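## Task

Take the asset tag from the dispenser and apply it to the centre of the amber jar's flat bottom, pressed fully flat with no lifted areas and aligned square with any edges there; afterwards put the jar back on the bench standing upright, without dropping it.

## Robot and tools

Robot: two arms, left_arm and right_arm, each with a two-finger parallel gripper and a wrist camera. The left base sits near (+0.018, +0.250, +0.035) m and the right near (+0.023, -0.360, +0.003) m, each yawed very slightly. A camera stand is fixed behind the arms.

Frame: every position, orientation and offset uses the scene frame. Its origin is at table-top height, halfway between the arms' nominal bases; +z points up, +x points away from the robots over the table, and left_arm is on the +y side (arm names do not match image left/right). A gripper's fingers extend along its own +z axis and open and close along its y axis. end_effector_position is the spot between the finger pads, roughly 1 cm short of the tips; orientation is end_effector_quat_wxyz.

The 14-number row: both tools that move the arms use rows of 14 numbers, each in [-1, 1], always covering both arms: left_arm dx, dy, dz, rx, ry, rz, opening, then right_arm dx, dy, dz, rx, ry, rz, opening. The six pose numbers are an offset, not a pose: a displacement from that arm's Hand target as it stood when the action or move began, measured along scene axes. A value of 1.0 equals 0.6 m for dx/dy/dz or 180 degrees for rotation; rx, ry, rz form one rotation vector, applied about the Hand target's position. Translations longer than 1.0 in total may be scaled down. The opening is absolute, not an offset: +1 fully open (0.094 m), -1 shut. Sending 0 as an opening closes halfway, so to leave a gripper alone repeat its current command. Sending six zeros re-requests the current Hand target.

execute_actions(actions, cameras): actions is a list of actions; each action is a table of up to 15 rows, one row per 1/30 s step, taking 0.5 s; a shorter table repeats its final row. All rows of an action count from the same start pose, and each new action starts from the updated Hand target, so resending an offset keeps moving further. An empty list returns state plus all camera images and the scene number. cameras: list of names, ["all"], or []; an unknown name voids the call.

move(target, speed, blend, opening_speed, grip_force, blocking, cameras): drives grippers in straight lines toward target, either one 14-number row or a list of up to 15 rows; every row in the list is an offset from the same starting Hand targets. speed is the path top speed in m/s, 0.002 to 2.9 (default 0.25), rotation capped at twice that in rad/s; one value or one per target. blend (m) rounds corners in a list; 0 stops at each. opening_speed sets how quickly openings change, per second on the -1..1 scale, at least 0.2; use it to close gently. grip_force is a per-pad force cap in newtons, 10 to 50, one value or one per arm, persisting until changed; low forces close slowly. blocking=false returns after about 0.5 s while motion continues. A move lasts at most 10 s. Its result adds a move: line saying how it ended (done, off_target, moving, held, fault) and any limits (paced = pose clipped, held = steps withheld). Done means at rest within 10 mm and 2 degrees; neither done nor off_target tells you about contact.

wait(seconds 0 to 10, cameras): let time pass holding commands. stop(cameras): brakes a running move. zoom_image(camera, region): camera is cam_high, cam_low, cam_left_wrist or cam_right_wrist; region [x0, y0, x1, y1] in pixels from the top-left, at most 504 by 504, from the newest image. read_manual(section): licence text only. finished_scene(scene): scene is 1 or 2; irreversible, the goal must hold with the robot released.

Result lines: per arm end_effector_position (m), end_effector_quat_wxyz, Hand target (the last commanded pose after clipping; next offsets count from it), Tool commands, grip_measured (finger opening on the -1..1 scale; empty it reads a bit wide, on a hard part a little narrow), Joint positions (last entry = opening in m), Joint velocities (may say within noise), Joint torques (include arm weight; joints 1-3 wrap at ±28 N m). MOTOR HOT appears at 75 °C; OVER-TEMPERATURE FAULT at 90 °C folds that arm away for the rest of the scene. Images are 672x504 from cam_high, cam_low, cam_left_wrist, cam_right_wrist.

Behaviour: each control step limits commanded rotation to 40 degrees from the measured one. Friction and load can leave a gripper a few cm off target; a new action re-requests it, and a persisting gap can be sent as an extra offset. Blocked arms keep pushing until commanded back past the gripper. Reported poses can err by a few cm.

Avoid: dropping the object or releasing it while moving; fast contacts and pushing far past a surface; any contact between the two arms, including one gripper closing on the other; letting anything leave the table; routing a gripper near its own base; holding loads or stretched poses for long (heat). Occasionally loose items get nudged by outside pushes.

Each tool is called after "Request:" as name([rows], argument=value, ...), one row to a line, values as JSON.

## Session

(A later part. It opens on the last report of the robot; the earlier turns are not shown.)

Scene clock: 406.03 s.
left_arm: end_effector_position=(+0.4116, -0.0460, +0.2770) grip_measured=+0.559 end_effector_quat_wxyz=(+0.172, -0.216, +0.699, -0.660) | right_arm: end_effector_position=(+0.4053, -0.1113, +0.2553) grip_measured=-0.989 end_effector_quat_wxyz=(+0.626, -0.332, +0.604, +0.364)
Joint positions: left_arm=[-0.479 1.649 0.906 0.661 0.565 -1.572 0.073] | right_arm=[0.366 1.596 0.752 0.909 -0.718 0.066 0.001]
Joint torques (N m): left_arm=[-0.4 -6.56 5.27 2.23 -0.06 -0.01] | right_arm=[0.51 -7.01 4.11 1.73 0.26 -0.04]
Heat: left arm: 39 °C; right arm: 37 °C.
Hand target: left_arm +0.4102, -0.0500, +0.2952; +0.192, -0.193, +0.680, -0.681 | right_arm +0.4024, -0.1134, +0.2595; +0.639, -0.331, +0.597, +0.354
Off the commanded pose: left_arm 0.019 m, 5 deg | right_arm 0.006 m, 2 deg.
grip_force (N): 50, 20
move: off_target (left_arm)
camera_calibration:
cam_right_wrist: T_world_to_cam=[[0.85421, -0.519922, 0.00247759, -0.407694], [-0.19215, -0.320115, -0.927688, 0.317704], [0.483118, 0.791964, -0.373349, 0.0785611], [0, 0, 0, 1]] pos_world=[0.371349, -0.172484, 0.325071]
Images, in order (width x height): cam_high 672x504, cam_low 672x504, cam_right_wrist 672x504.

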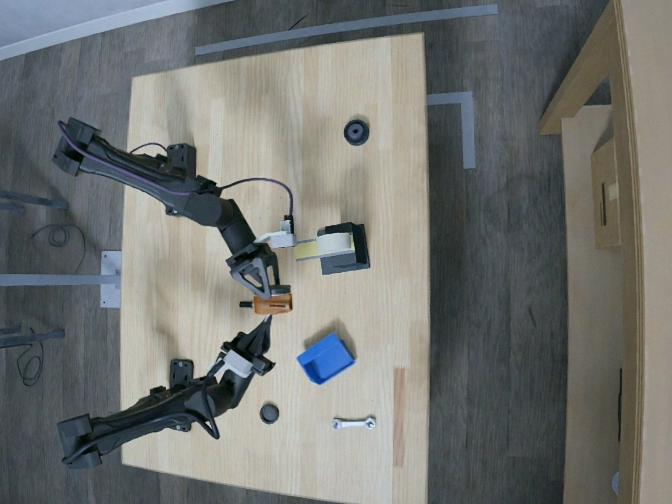

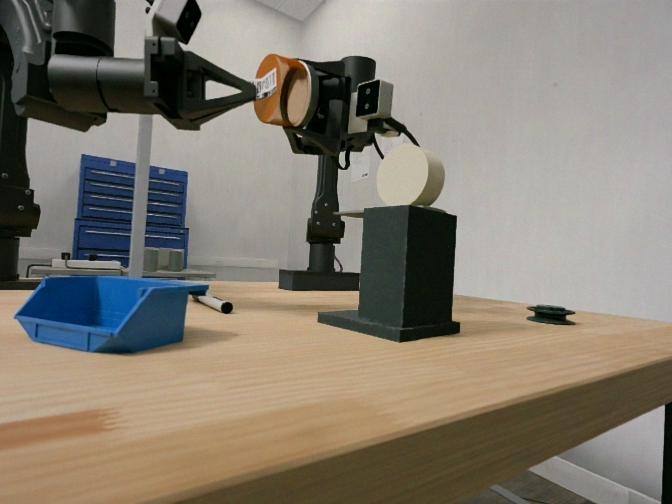

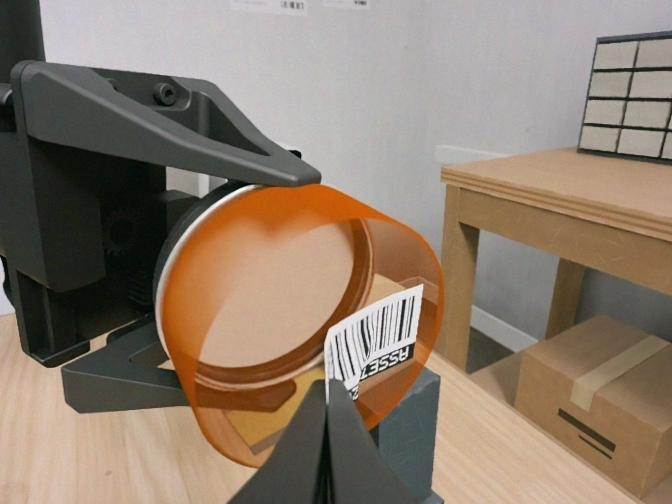

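Request:
zoom_image(camera="cam_right_wrist", region=[300, 260, 450, 420])

Request:
zoom_image(camera="cam_low", region=[235, 55, 295, 115])

Scaled by 3.150 from the camera's 672x504 image, which has a finer 960x720 frame.

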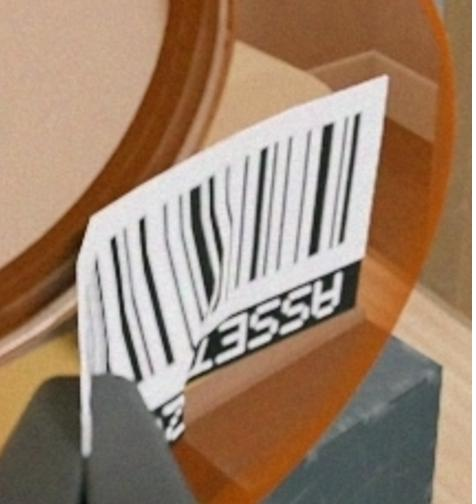

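Scaled by 8.400 from the camera's 672x504 image, which has a finer 960x720 frame.

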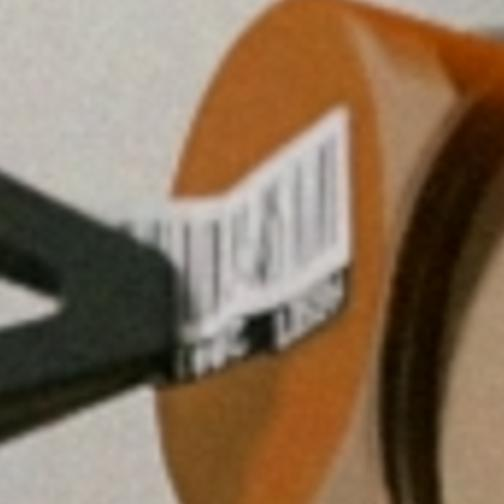

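Request:
move(target=[0,0,0,0,0,0,0.3,-0.004,0.004,0.002,0.033,0,0,-1], speed=0.03, cameras=["cam_right_wrist","cam_high","cam_low"])

Request:
zoom_image(camera="cam_right_wrist", region=[300, 260, 450, 420])

Request:
zoom_image(camera="cam_low", region=[235, 55, 295, 115])

Scene clock: 435.17 s.
left_arm: end_effector_position=(+0.4090, -0.0497, +0.2801) grip_measured=+0.559 end_effector_quat_wxyz=(+0.172, -0.209, +0.696, -0.665) | right_arm: end_effector_position=(+0.4008, -0.1120, +0.2617) grip_measured=-0.989 end_effector_quat_wxyz=(+0.647, -0.304, +0.583, +0.386)
Joint positions: left_arm=[-0.488 1.649 0.906 0.675 0.565 -1.573 0.073] | right_arm=[0.377 1.628 0.703 1.101 -0.689 0.17 0.001]
Joint torques (N m): left_arm=[-0.5 -6.56 5.19 2.1 -0.05 -0.04] | right_arm=[0.57 -4.82 4.16 1.91 0.34 0.11]
Heat: left arm: 41 °C; right arm: 36 °C.
Hand target: left_arm +0.4102, -0.0500, +0.2952; +0.192, -0.193, +0.680, -0.681 | right_arm +0.4000, -0.1110, +0.2607; +0.656, -0.297, +0.578, +0.385
Off the commanded pose: left_arm 0.015 m, 4 deg | right_arm 0.002 m, 1 deg.
grip_force (N): 50, 20
move: off_target (left_arm)
camera_calibration:
cam_right_wrist: T_world_to_cam=[[0.84995, -0.525857, -0.0325553, -0.39404], [-0.180176, -0.232043, -0.955873, 0.335075], [0.495098, 0.81831, -0.291972, 0.0605049], [0, 0, 0, 1]] pos_world=[0.365331, -0.178968, 0.325126]
Images, in order (width x height): cam_high 672x504, cam_low 672x504, cam_right_wrist 672x504.

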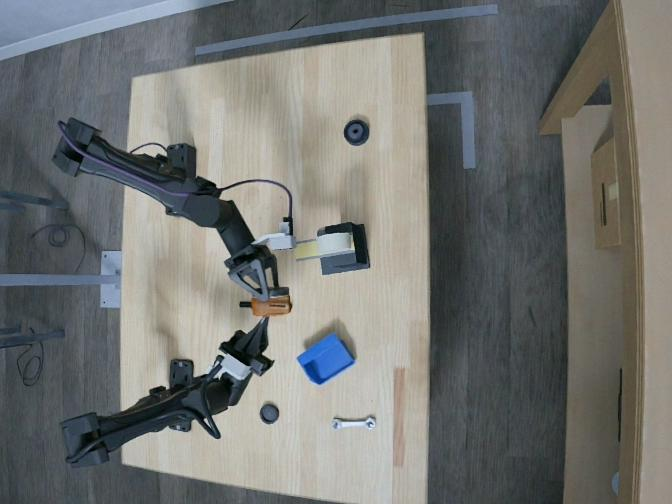

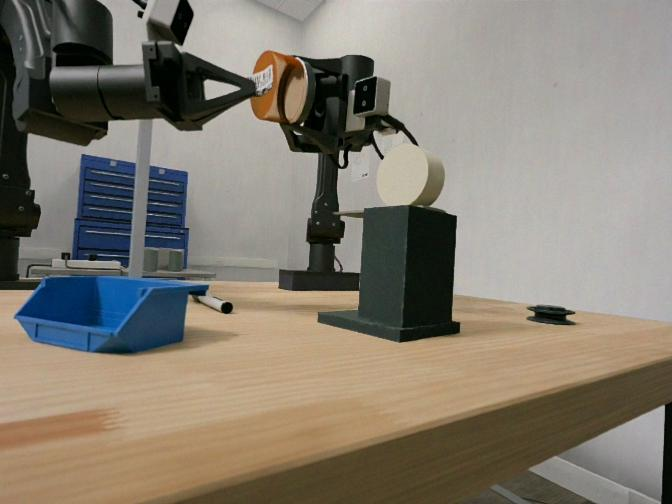

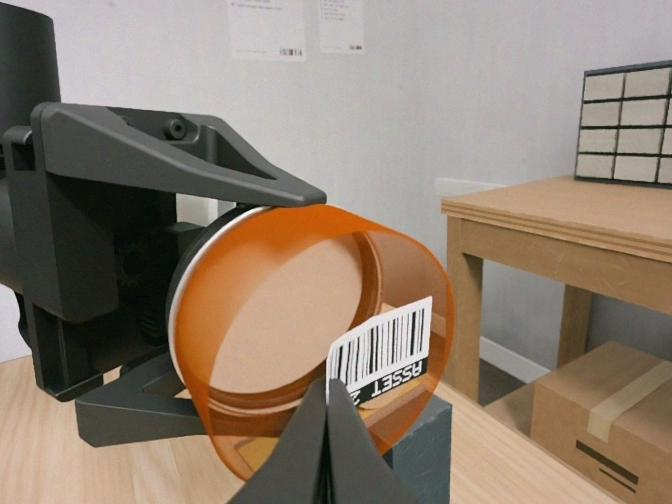

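Scaled by 3.150 from the camera's 672x504 image, which has a finer 960x720 frame.

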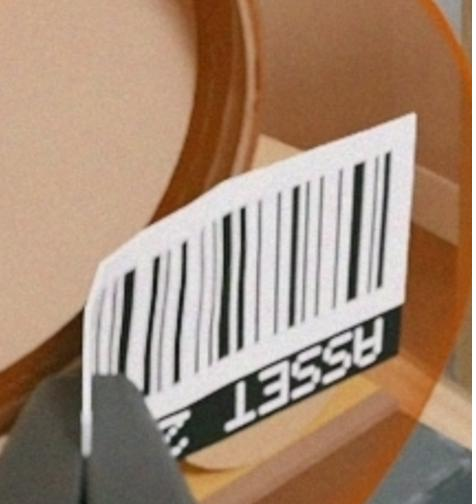

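Scaled by 8.400 from the camera's 672x504 image, which has a finer 960x720 frame.

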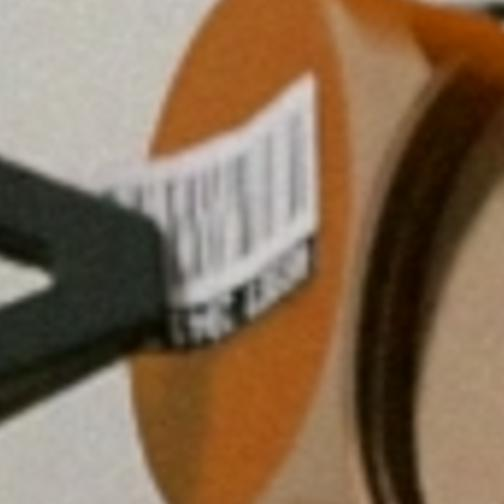

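Request:
move(target=[0,0,0,0,0,0,0.3,-0.008,0.010,-0.002,0.0,0,0,-1], speed=0.03, cameras=["cam_right_wrist","cam_high","cam_low"])

Request:
zoom_image(camera="cam_right_wrist", region=[300, 260, 470, 430])

Request:
zoom_image(camera="cam_low", region=[235, 55, 295, 115])

Request:
zoom_image(camera="cam_high", region=[240, 280, 300, 350])

Scene clock: 438.20 s.
left_arm: end_effector_position=(+0.4097, -0.0487, +0.2801) grip_measured=+0.559 end_effector_quat_wxyz=(+0.173, -0.210, +0.696, -0.665) | right_arm: end_effector_position=(+0.4004, -0.1086, +0.2614) grip_measured=-0.989 end_effector_quat_wxyz=(+0.652, -0.295, +0.585, +0.381)
Joint positions: left_arm=[-0.485 1.649 0.906 0.675 0.567 -1.573 0.073] | right_arm=[0.398 1.628 0.694 1.113 -0.646 0.17 0.001]
Joint torques (N m): left_arm=[-0.4 -6.58 5.38 2.12 -0.1 -0.04] | right_arm=[0.87 -5.18 4.04 1.84 0.2 0.06]
Heat: left arm: 40 °C; right arm: 37 °C.
Hand target: left_arm +0.4102, -0.0500, +0.2952; +0.192, -0.193, +0.680, -0.681 | right_arm +0.3952, -0.1050, +0.2595; +0.656, -0.297, +0.578, +0.385
Off the commanded pose: left_arm 0.015 m, 4 deg | right_arm 0.007 m, 1 deg.
grip_force (N): 50, 20
move: off_target (left_arm)
camera_calibration:
cam_right_wrist: T_world_to_cam=[[0.838851, -0.543135, -0.036523, -0.388343], [-0.184432, -0.220441, -0.957805, 0.339024], [0.512166, 0.810191, -0.285089, 0.0483596], [0, 0, 0, 1]] pos_world=[0.36352, -0.175368, 0.324322]
Images, in order (width x height): cam_high 672x504, cam_low 672x504, cam_right_wrist 672x504.

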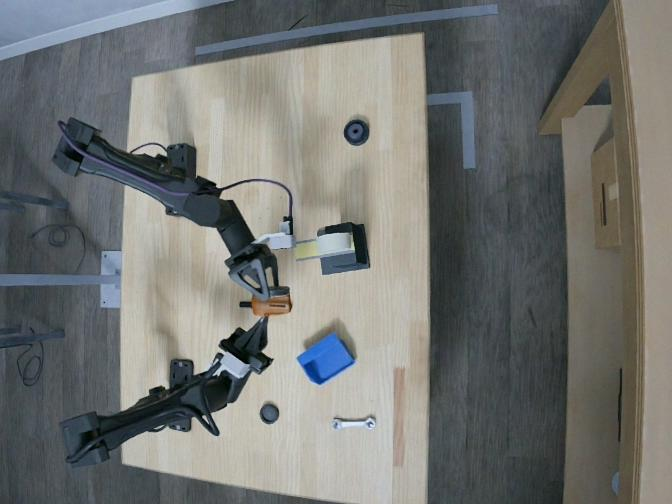

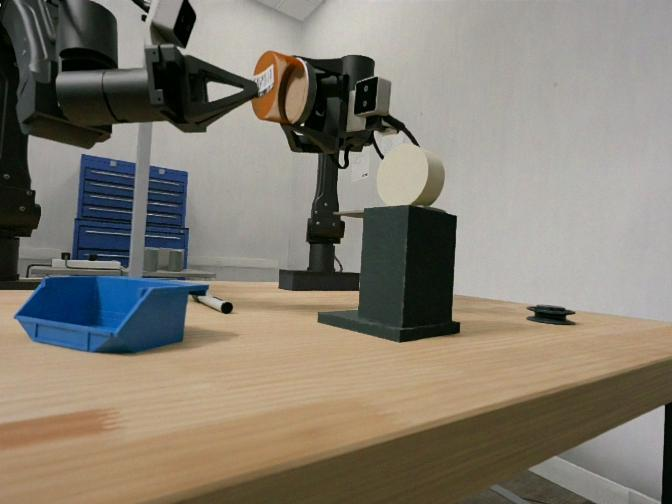

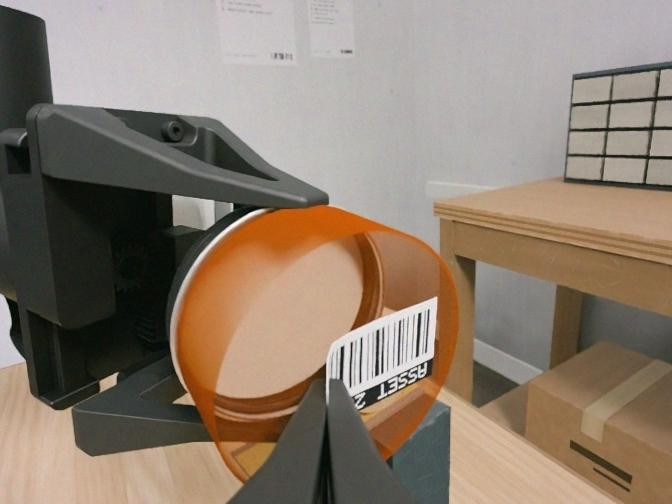

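Scaled by 2.965 from the camera's 672x504 image, which has a finer 960x720 frame.

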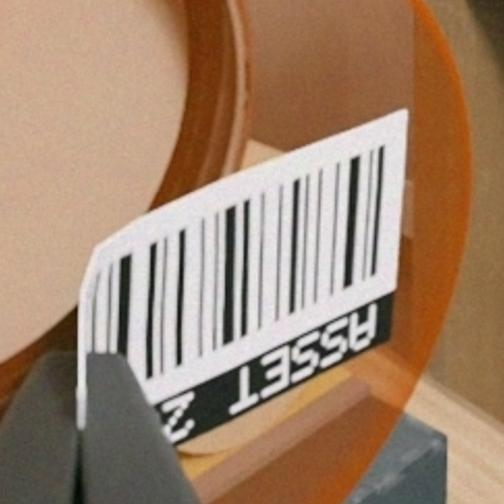

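Scaled by 8.400 from the camera's 672x504 image, which has a finer 960x720 frame.

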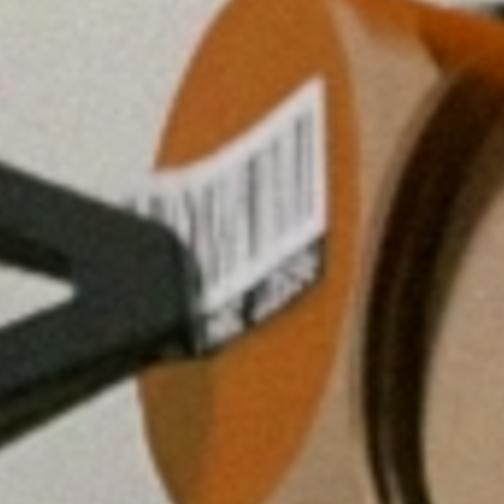

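Scaled by 7.200 from the camera's 672x504 image, which has a finer 960x720 frame.

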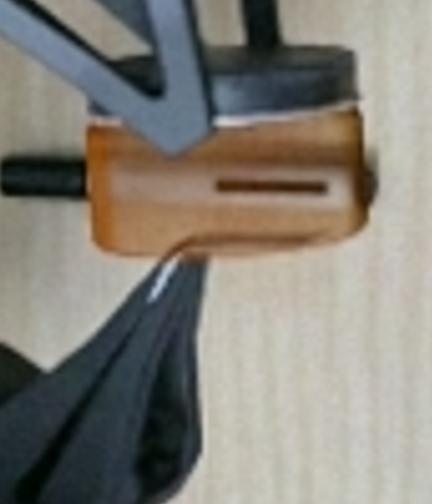

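Request:
move(target=[0,0,0,0,0,0,0.3,-0.006,0.008,0,0.0,0,0,-1], speed=0.03, cameras=["cam_right_wrist","cam_high","cam_low"])

Request:
zoom_image(camera="cam_right_wrist", region=[300, 260, 470, 430])

Request:
zoom_image(camera="cam_low", region=[235, 55, 295, 115])

Request:
zoom_image(camera="cam_high", region=[240, 280, 300, 350])

Scene clock: 443.40 s.
left_arm: end_effector_position=(+0.4108, -0.0467, +0.2802) grip_measured=+0.559 end_effector_quat_wxyz=(+0.173, -0.211, +0.696, -0.665) | right_arm: end_effector_position=(+0.4006, -0.1063, +0.2612) grip_measured=-0.989 end_effector_quat_wxyz=(+0.656, -0.288, +0.587, +0.378)
Joint positions: left_arm=[-0.479 1.649 0.906 0.675 0.571 -1.573 0.073] | right_arm=[0.413 1.628 0.689 1.118 -0.613 0.17 0.001]
Joint torques (N m): left_arm=[-0.4 -6.53 5.41 2.11 -0.04 -0.02] | right_arm=[1.35 -5.63 3.93 1.78 0.05 0.03]
Heat: left arm: 40 °C; right arm: 37 °C.
Hand target: left_arm +0.4102, -0.0500, +0.2952; +0.192, -0.193, +0.680, -0.681 | right_arm +0.3916, -0.1002, +0.2595; +0.656, -0.297, +0.578, +0.385
Off the commanded pose: left_arm 0.015 m, 4 deg | right_arm 0.011 m, 2 deg.
grip_force (N): 50, 20
move: off_target (left_arm, right_arm)
camera_calibration:
cam_right_wrist: T_world_to_cam=[[0.829753, -0.556609, -0.0411833, -0.383851], [-0.189957, -0.212249, -0.958575, 0.34252], [0.524811, 0.803204, -0.281846, 0.0397299], [0, 0, 0, 1]] pos_world=[0.362715, -0.172867, 0.323721]
Images, in order (width x height): cam_high 672x504, cam_low 672x504, cam_right_wrist 672x504.

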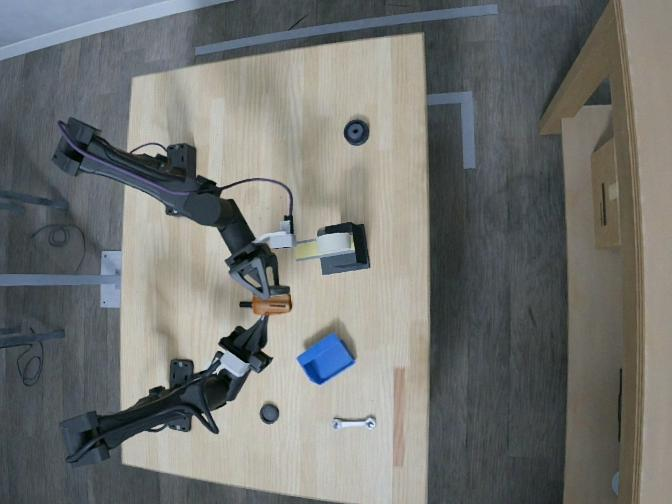

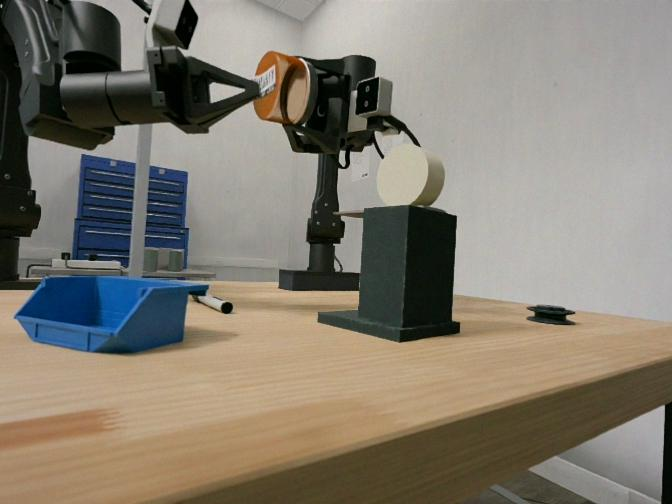

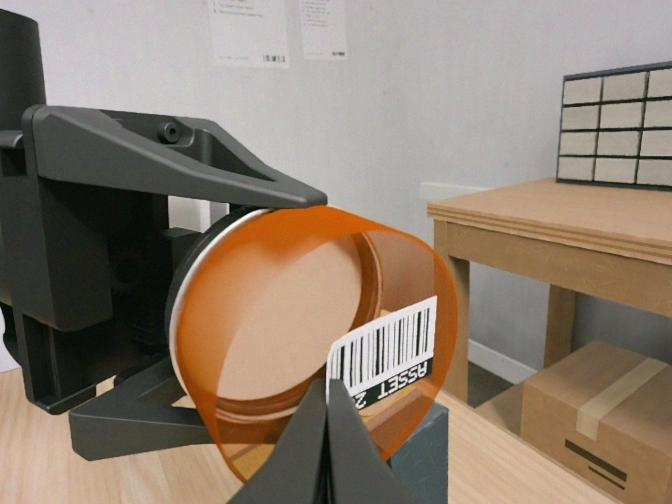

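Scaled by 2.965 from the camera's 672x504 image, which has a finer 960x720 frame.

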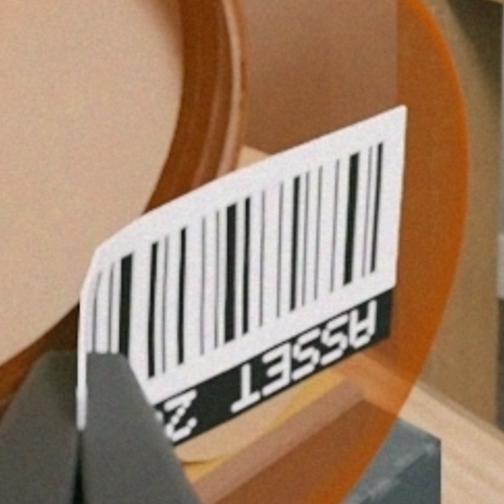

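Scaled by 8.400 from the camera's 672x504 image, which has a finer 960x720 frame.

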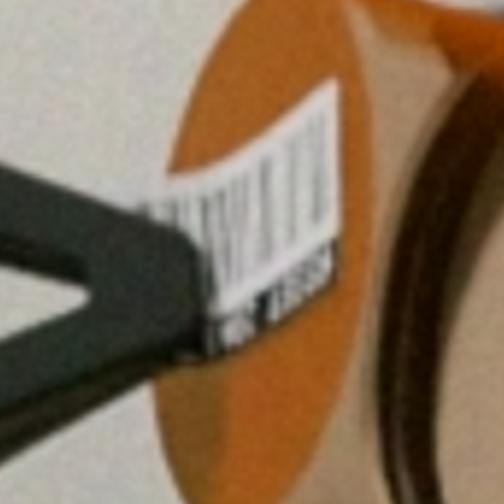

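Scaled by 7.200 from the camera's 672x504 image, which has a finer 960x720 frame.

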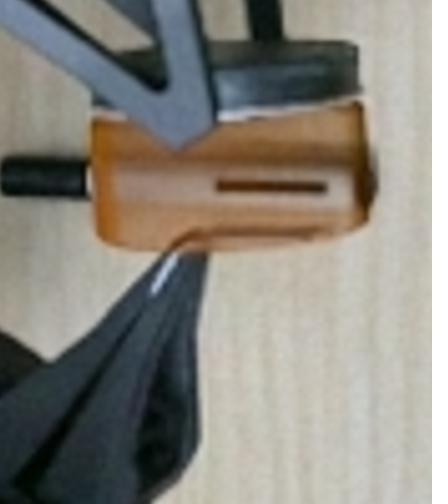

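Request:
move([
  [0,0,0,0,0,0,0.3,0.01,-0.012,0.002,0,0,0,-1],
  [0,0,0,0,0,0,0.3,0.01,-0.012,0.002,0,0,0,-0.83],
], speed=0.03, cameras=["cam_right_wrist","cam_high","cam_low"])

Request:
zoom_image(camera="cam_right_wrist", region=[290, 250, 470, 430])

Request:
zoom_image(camera="cam_low", region=[235, 55, 295, 115])

Request:
zoom_image(camera="cam_high", region=[240, 280, 300, 350])

Scene clock: 454.50 s.
left_arm: end_effector_position=(+0.4097, -0.0490, +0.2801) grip_measured=+0.559 end_effector_quat_wxyz=(+0.173, -0.210, +0.696, -0.664) | right_arm: end_effector_position=(+0.4025, -0.1104, +0.2610) grip_measured=-0.832 end_effector_quat_wxyz=(+0.656, -0.288, +0.587, +0.376)
Joint positions: left_arm=[-0.487 1.649 0.906 0.675 0.564 -1.573 0.073] | right_arm=[0.4 1.628 0.689 1.118 -0.624 0.17 0.008]
Joint torques (N m): left_arm=[-0.42 -6.56 5.22 2.09 -0.07 -0.03] | right_arm=[-0.29 -5.01 4.89 1.77 -0.16 0.09]
Heat: left arm: 40 °C; right arm: 36 °C.
Hand target: left_arm +0.4102, -0.0500, +0.2952; +0.192, -0.193, +0.680, -0.681 | right_arm +0.3976, -0.1074, +0.2607; +0.656, -0.297, +0.578, +0.385
Off the commanded pose: left_arm 0.015 m, 4 deg | right_arm 0.006 m, 2 deg.
grip_force (N): 50, 20
move: off_target (left_arm)
camera_calibration:
cam_right_wrist: T_world_to_cam=[[0.827978, -0.559362, -0.039586, -0.387707], [-0.189971, -0.213378, -0.958322, 0.341625], [0.527602, 0.800989, -0.282935, 0.0409378], [0, 0, 0, 1]] pos_world=[0.364312, -0.176764, 0.323621]
Images, in order (width x height): cam_high 672x504, cam_low 672x504, cam_right_wrist 672x504.

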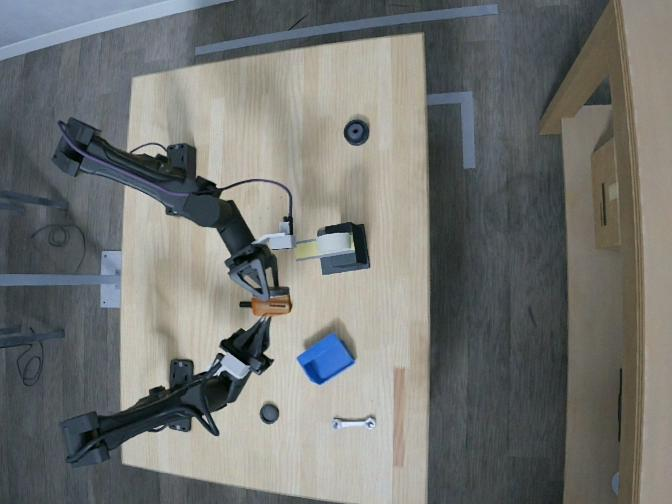

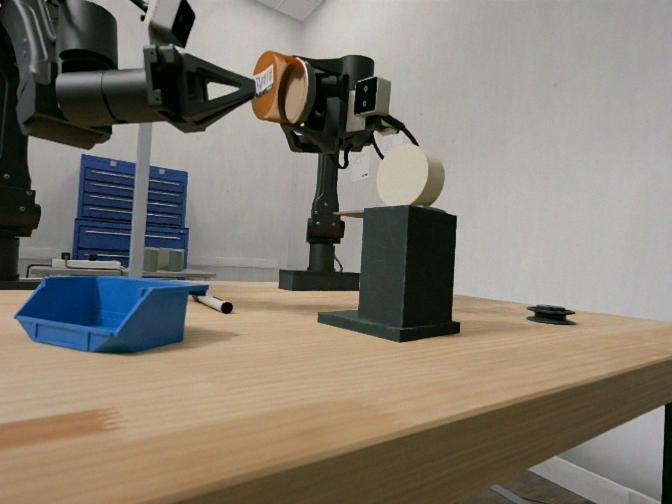

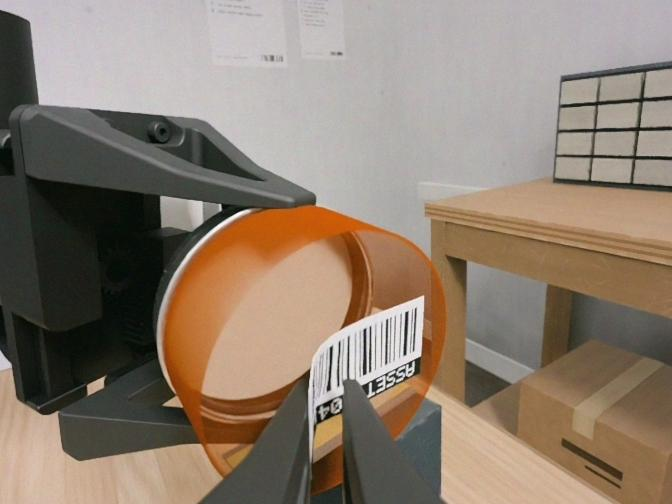

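Scaled by 2.800 from the camera's 672x504 image, which has a finer 960x720 frame.

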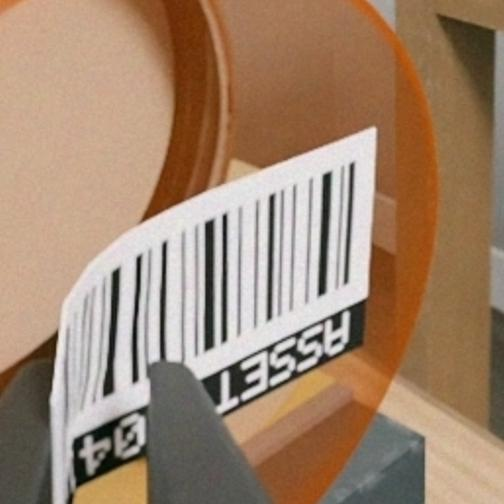

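Scaled by 8.400 from the camera's 672x504 image, which has a finer 960x720 frame.

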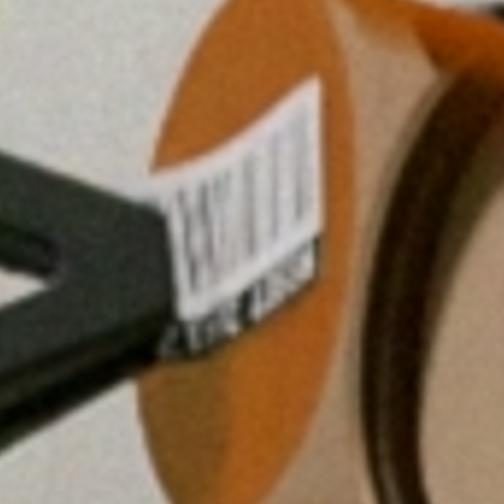

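Scaled by 7.200 from the camera's 672x504 image, which has a finer 960x720 frame.

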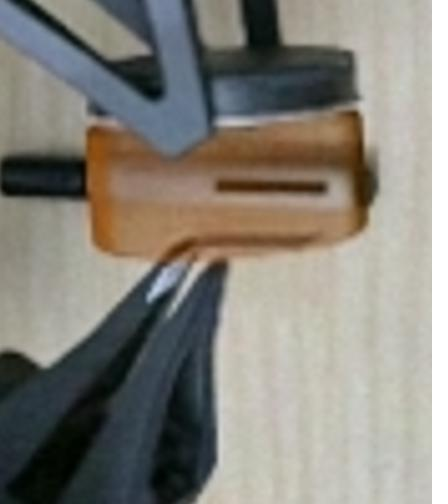

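Request:
move(target=[0,0,0,0,0,0,0.3,0.012,-0.01,0,0,0,0.15,-0.83], speed=0.06, cameras=["cam_right_wrist","cam_high","cam_low"])

Request:
zoom_image(camera="cam_right_wrist", region=[240, 240, 450, 450])

Request:
zoom_image(camera="cam_low", region=[235, 55, 295, 115])

Request:
zoom_image(camera="cam_high", region=[240, 280, 300, 350])

Scene clock: 462.57 s.
left_arm: end_effector_position=(+0.4073, -0.0516, +0.2767) grip_measured=+0.559 end_effector_quat_wxyz=(+0.167, -0.208, +0.699, -0.664) | right_arm: end_effector_position=(+0.4046, -0.1143, +0.2564) grip_measured=-0.832 end_effector_quat_wxyz=(+0.542, -0.407, +0.511, +0.529)
Joint positions: left_arm=[-0.491 1.653 0.903 0.675 0.571 -1.573 0.073] | right_arm=[0.24 1.94 0.968 1.426 -1.23 0.532 0.008]
Joint torques (N m): left_arm=[-0.23 -7.05 5.46 2.13 -0.03 -0.02] | right_arm=[-0.59 -6.5 7.1 1.36 0.02 0.13]
Heat: left arm: 40 °C; right arm: 36 °C.
Hand target: left_arm +0.4102, -0.0500, +0.2952; +0.192, -0.193, +0.680, -0.681 | right_arm +0.4048, -0.1134, +0.2607; +0.548, -0.424, +0.492, +0.527
Off the commanded pose: left_arm 0.019 m, 4 deg | right_arm 0.004 m, 3 deg.
grip_force (N): 50, 20
move: off_target (left_arm, right_arm)
camera_calibration:
cam_right_wrist: T_world_to_cam=[[0.990324, -0.117065, -0.0745314, -0.397933], [-0.103966, -0.270092, -0.957205, 0.295264], [0.0919245, 0.955692, -0.279649, 0.234763], [0, 0, 0, 1]] pos_world=[0.4032, -0.191196, 0.318621]
Images, in order (width x height): cam_high 672x504, cam_low 672x504, cam_right_wrist 672x504.

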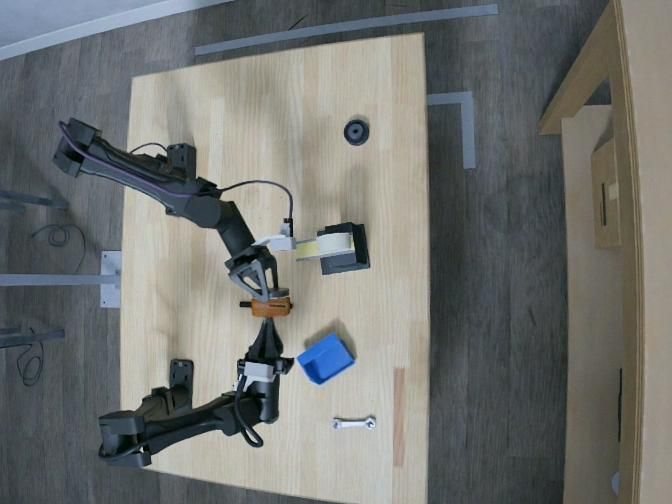

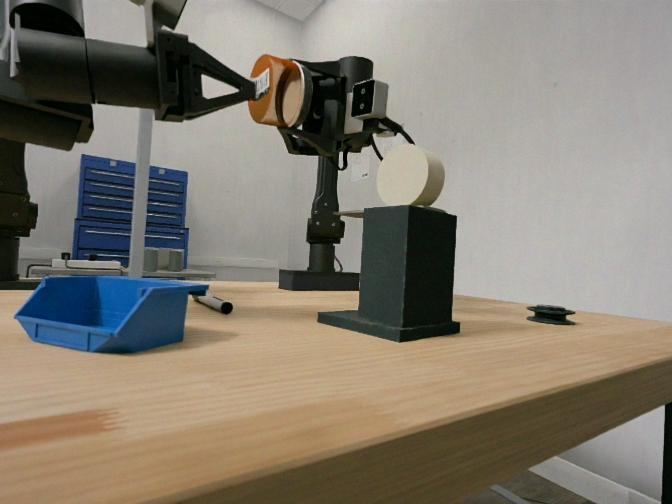

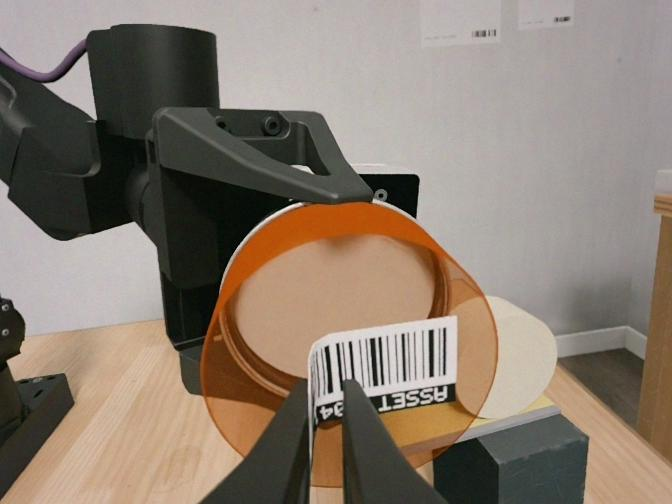

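Scaled by 2.400 from the camera's 672x504 image, which has a finer 960x720 frame.

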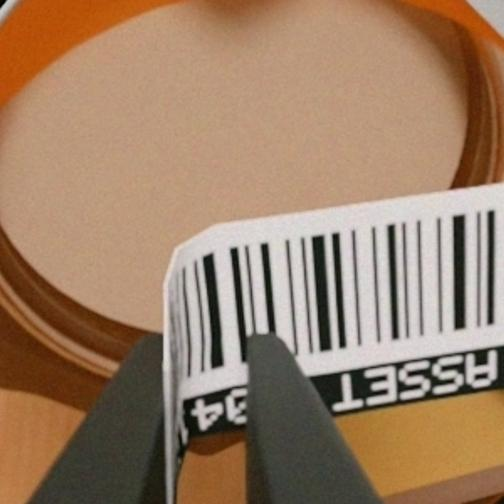

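Scaled by 8.400 from the camera's 672x504 image, which has a finer 960x720 frame.

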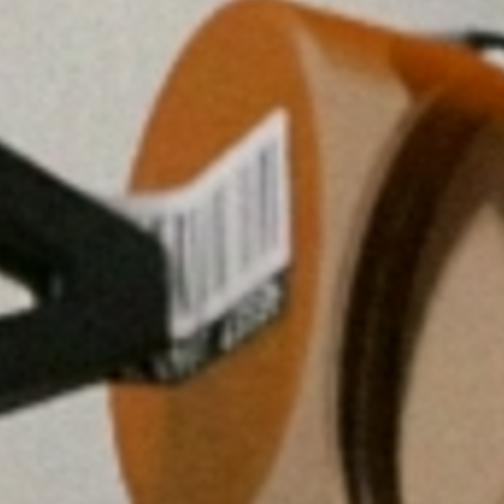

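Scaled by 7.200 from the camera's 672x504 image, which has a finer 960x720 frame.

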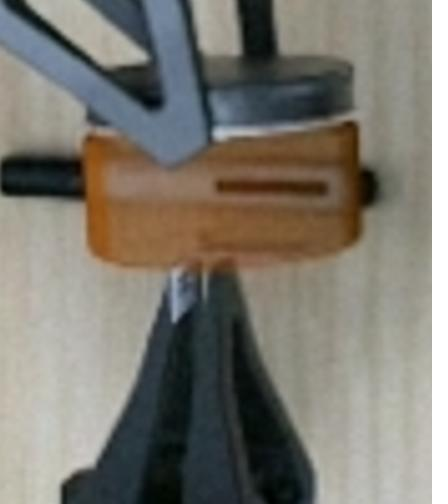

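Request:
move(target=[0,0,0,0,0,0,0.3,-0.012,0.006,0.003,-0.017,0,0.02,-0.83], speed=0.03, cameras=["cam_right_wrist","cam_low","cam_high"])

Request:
zoom_image(camera="cam_right_wrist", region=[240, 240, 490, 490])

Request:
zoom_image(camera="cam_low", region=[235, 55, 295, 115])

Request:
zoom_image(camera="cam_high", region=[240, 280, 300, 350])

Scene clock: 484.97 s.
left_arm: end_effector_position=(+0.4057, -0.0532, +0.2774) grip_measured=+0.559 end_effector_quat_wxyz=(+0.165, -0.205, +0.699, -0.665) | right_arm: end_effector_position=(+0.3980, -0.1123, +0.2588) grip_measured=-0.832 end_effector_quat_wxyz=(+0.526, -0.437, +0.499, +0.533)
Joint positions: left_arm=[-0.494 1.653 0.903 0.678 0.576 -1.575 0.073] | right_arm=[0.239 1.94 1.001 1.409 -1.301 0.528 0.008]
Joint torques (N m): left_arm=[0.08 -7.05 5.45 2.07 -0.11 -0.02] | right_arm=[-0.12 -8.12 7.21 0.61 -0.06 -0.13]
Heat: left arm: 40 °C; right arm: 35 °C.
Hand target: left_arm +0.4102, -0.0500, +0.2952; +0.192, -0.193, +0.680, -0.681 | right_arm +0.3976, -0.1098, +0.2625; +0.519, -0.454, +0.493, +0.531
Off the commanded pose: left_arm 0.019 m, 4 deg | right_arm 0.004 m, 2 deg.
grip_force (N): 50, 20
move: off_target (left_arm)
camera_calibration:
cam_right_wrist: T_world_to_cam=[[0.997213, -0.0581478, -0.0467509, -0.394282], [-0.0622258, -0.302434, -0.951137, 0.275639], [0.0411674, 0.951395, -0.30521, 0.260472], [0, 0, 0, 1]] pos_world=[0.399612, -0.187375, 0.323236]
Images, in order (width x height): cam_high 672x504, cam_low 672x504, cam_right_wrist 672x504.

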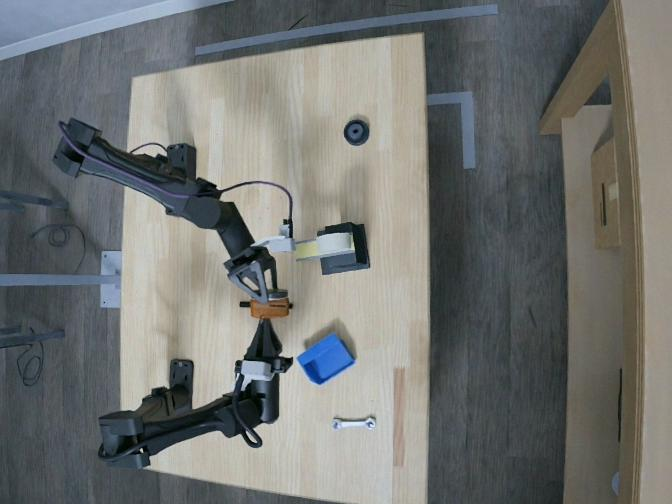

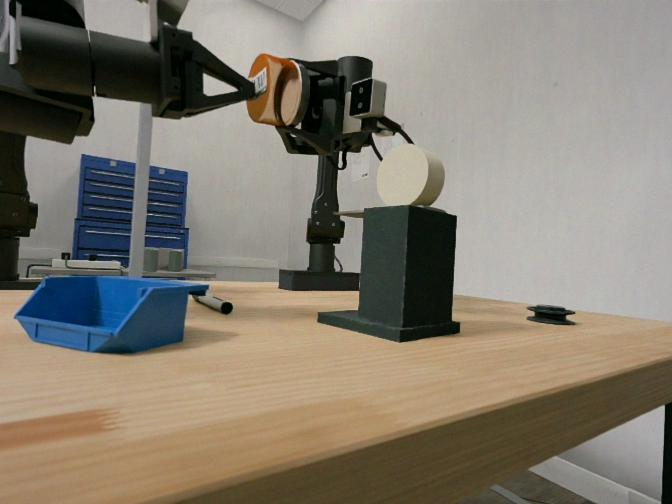

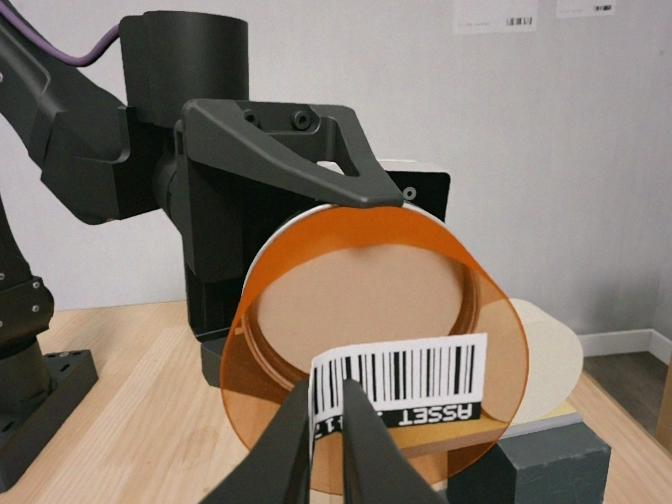

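Scaled by 2.016 from the camera's 672x504 image, which has a finer 960x720 frame.

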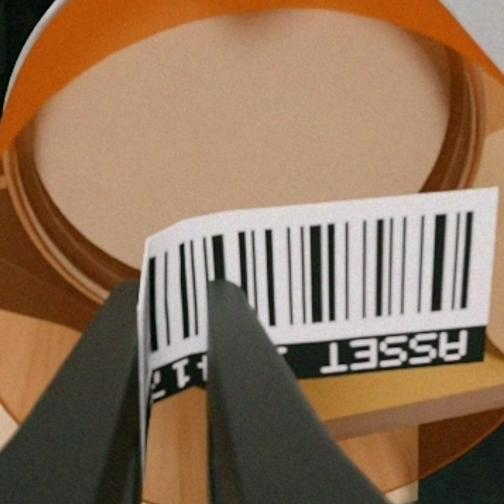

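Scaled by 8.400 from the camera's 672x504 image, which has a finer 960x720 frame.

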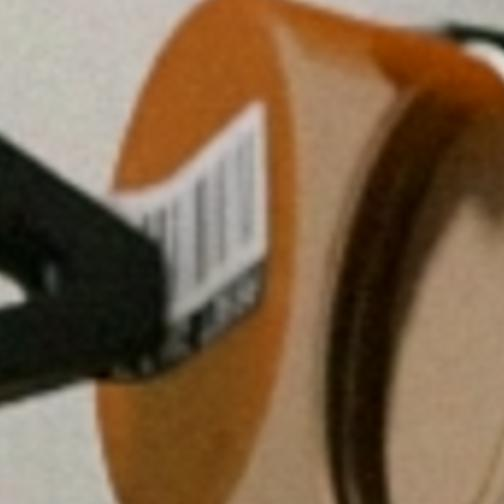

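Scaled by 7.200 from the camera's 672x504 image, which has a finer 960x720 frame.

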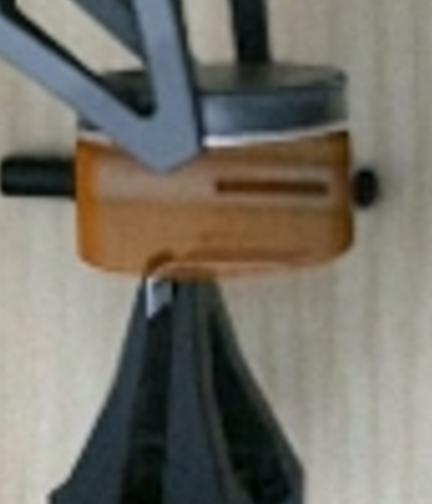

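Request:
move(target=[0,0,0,0,0,0,0.3,-0.013,0.002,0.0,0,0,0.01,-0.83], speed=0.03, cameras=["cam_right_wrist","cam_low","cam_high"])

Request:
zoom_image(camera="cam_right_wrist", region=[240, 240, 490, 490])

Request:
zoom_image(camera="cam_low", region=[235, 55, 295, 115])

Request:
zoom_image(camera="cam_high", region=[240, 280, 300, 350])

Scene clock: 488.03 s.
left_arm: end_effector_position=(+0.4055, -0.0533, +0.2774) grip_measured=+0.559 end_effector_quat_wxyz=(+0.164, -0.205, +0.699, -0.665) | right_arm: end_effector_position=(+0.3973, -0.1122, +0.2585) grip_measured=-0.832 end_effector_quat_wxyz=(+0.524, -0.439, +0.498, +0.533)
Joint positions: left_arm=[-0.494 1.653 0.903 0.678 0.577 -1.575 0.073] | right_arm=[0.239 1.94 1.001 1.409 -1.305 0.528 0.008]
Joint torques (N m): left_arm=[0.06 -6.99 5.46 2.08 -0.1 -0.03] | right_arm=[0.27 -8.18 6.65 0.94 -0.2 0.12]
Heat: left arm: 40 °C; right arm: 34 °C.
Hand target: left_arm +0.4102, -0.0500, +0.2952; +0.192, -0.193, +0.680, -0.681 | right_arm +0.3898, -0.1086, +0.2625; +0.511, -0.461, +0.485, +0.539
Off the commanded pose: left_arm 0.019 m, 4 deg | right_arm 0.009 m, 3 deg.
grip_force (N): 50, 20
move: off_target (left_arm, right_arm)
camera_calibration:
cam_right_wrist: T_world_to_cam=[[0.997461, -0.0541398, -0.0462697, -0.393382], [-0.0606266, -0.304599, -0.950549, 0.274283], [0.0373688, 0.950941, -0.307108, 0.262185], [0, 0, 0, 1]] pos_world=[0.399214, -0.187074, 0.323037]
Images, in order (width x height): cam_high 672x504, cam_low 672x504, cam_right_wrist 672x504.

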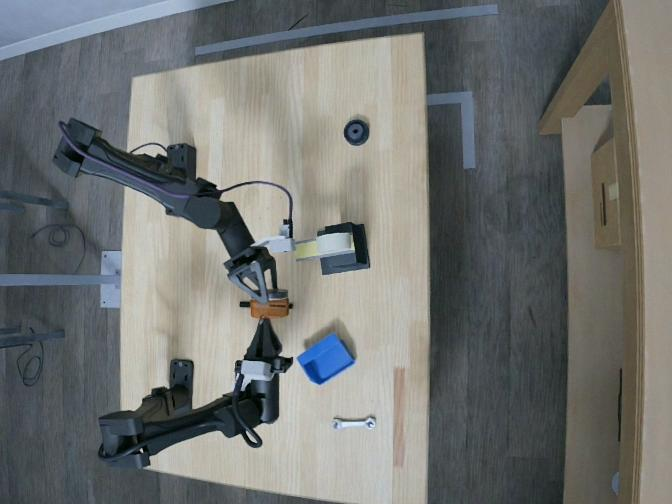

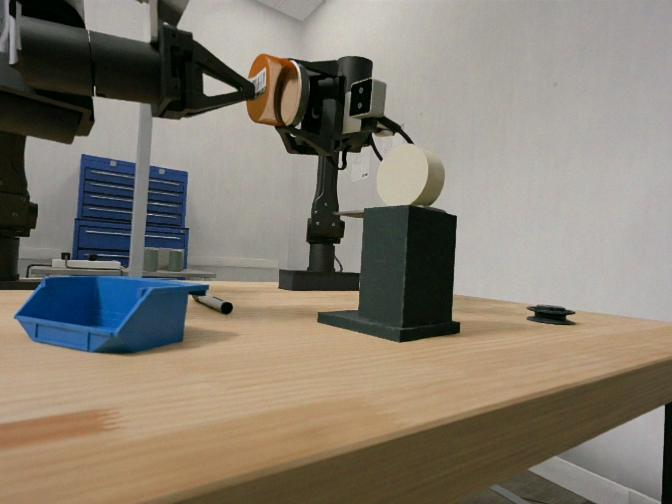

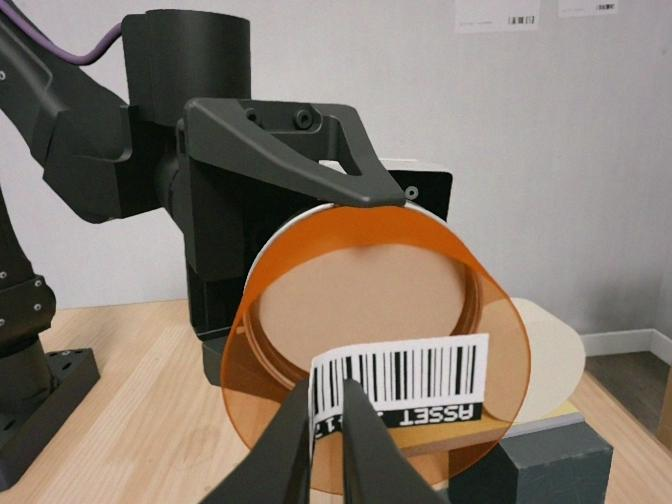

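Scaled by 2.016 from the camera's 672x504 image, which has a finer 960x720 frame.

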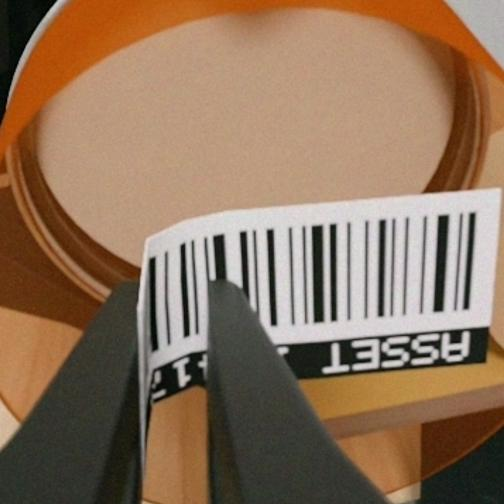

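Scaled by 8.400 from the camera's 672x504 image, which has a finer 960x720 frame.

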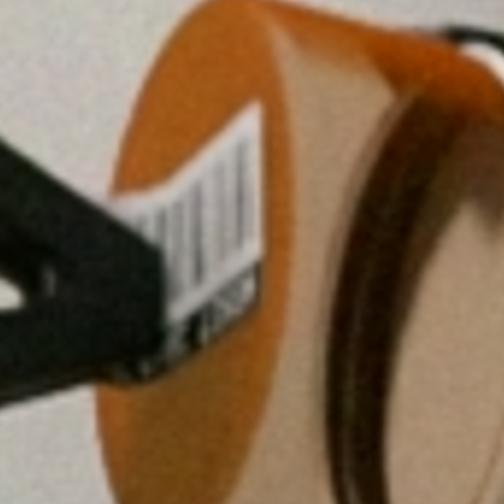

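Scaled by 7.200 from the camera's 672x504 image, which has a finer 960x720 frame.

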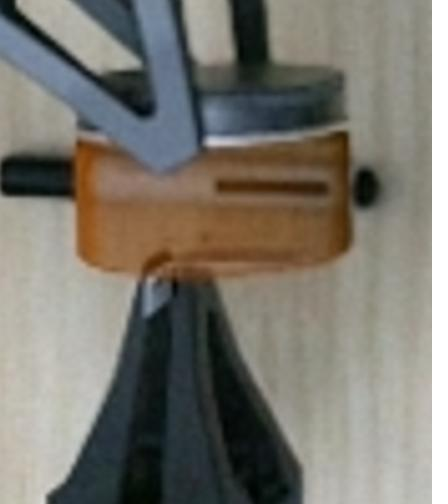

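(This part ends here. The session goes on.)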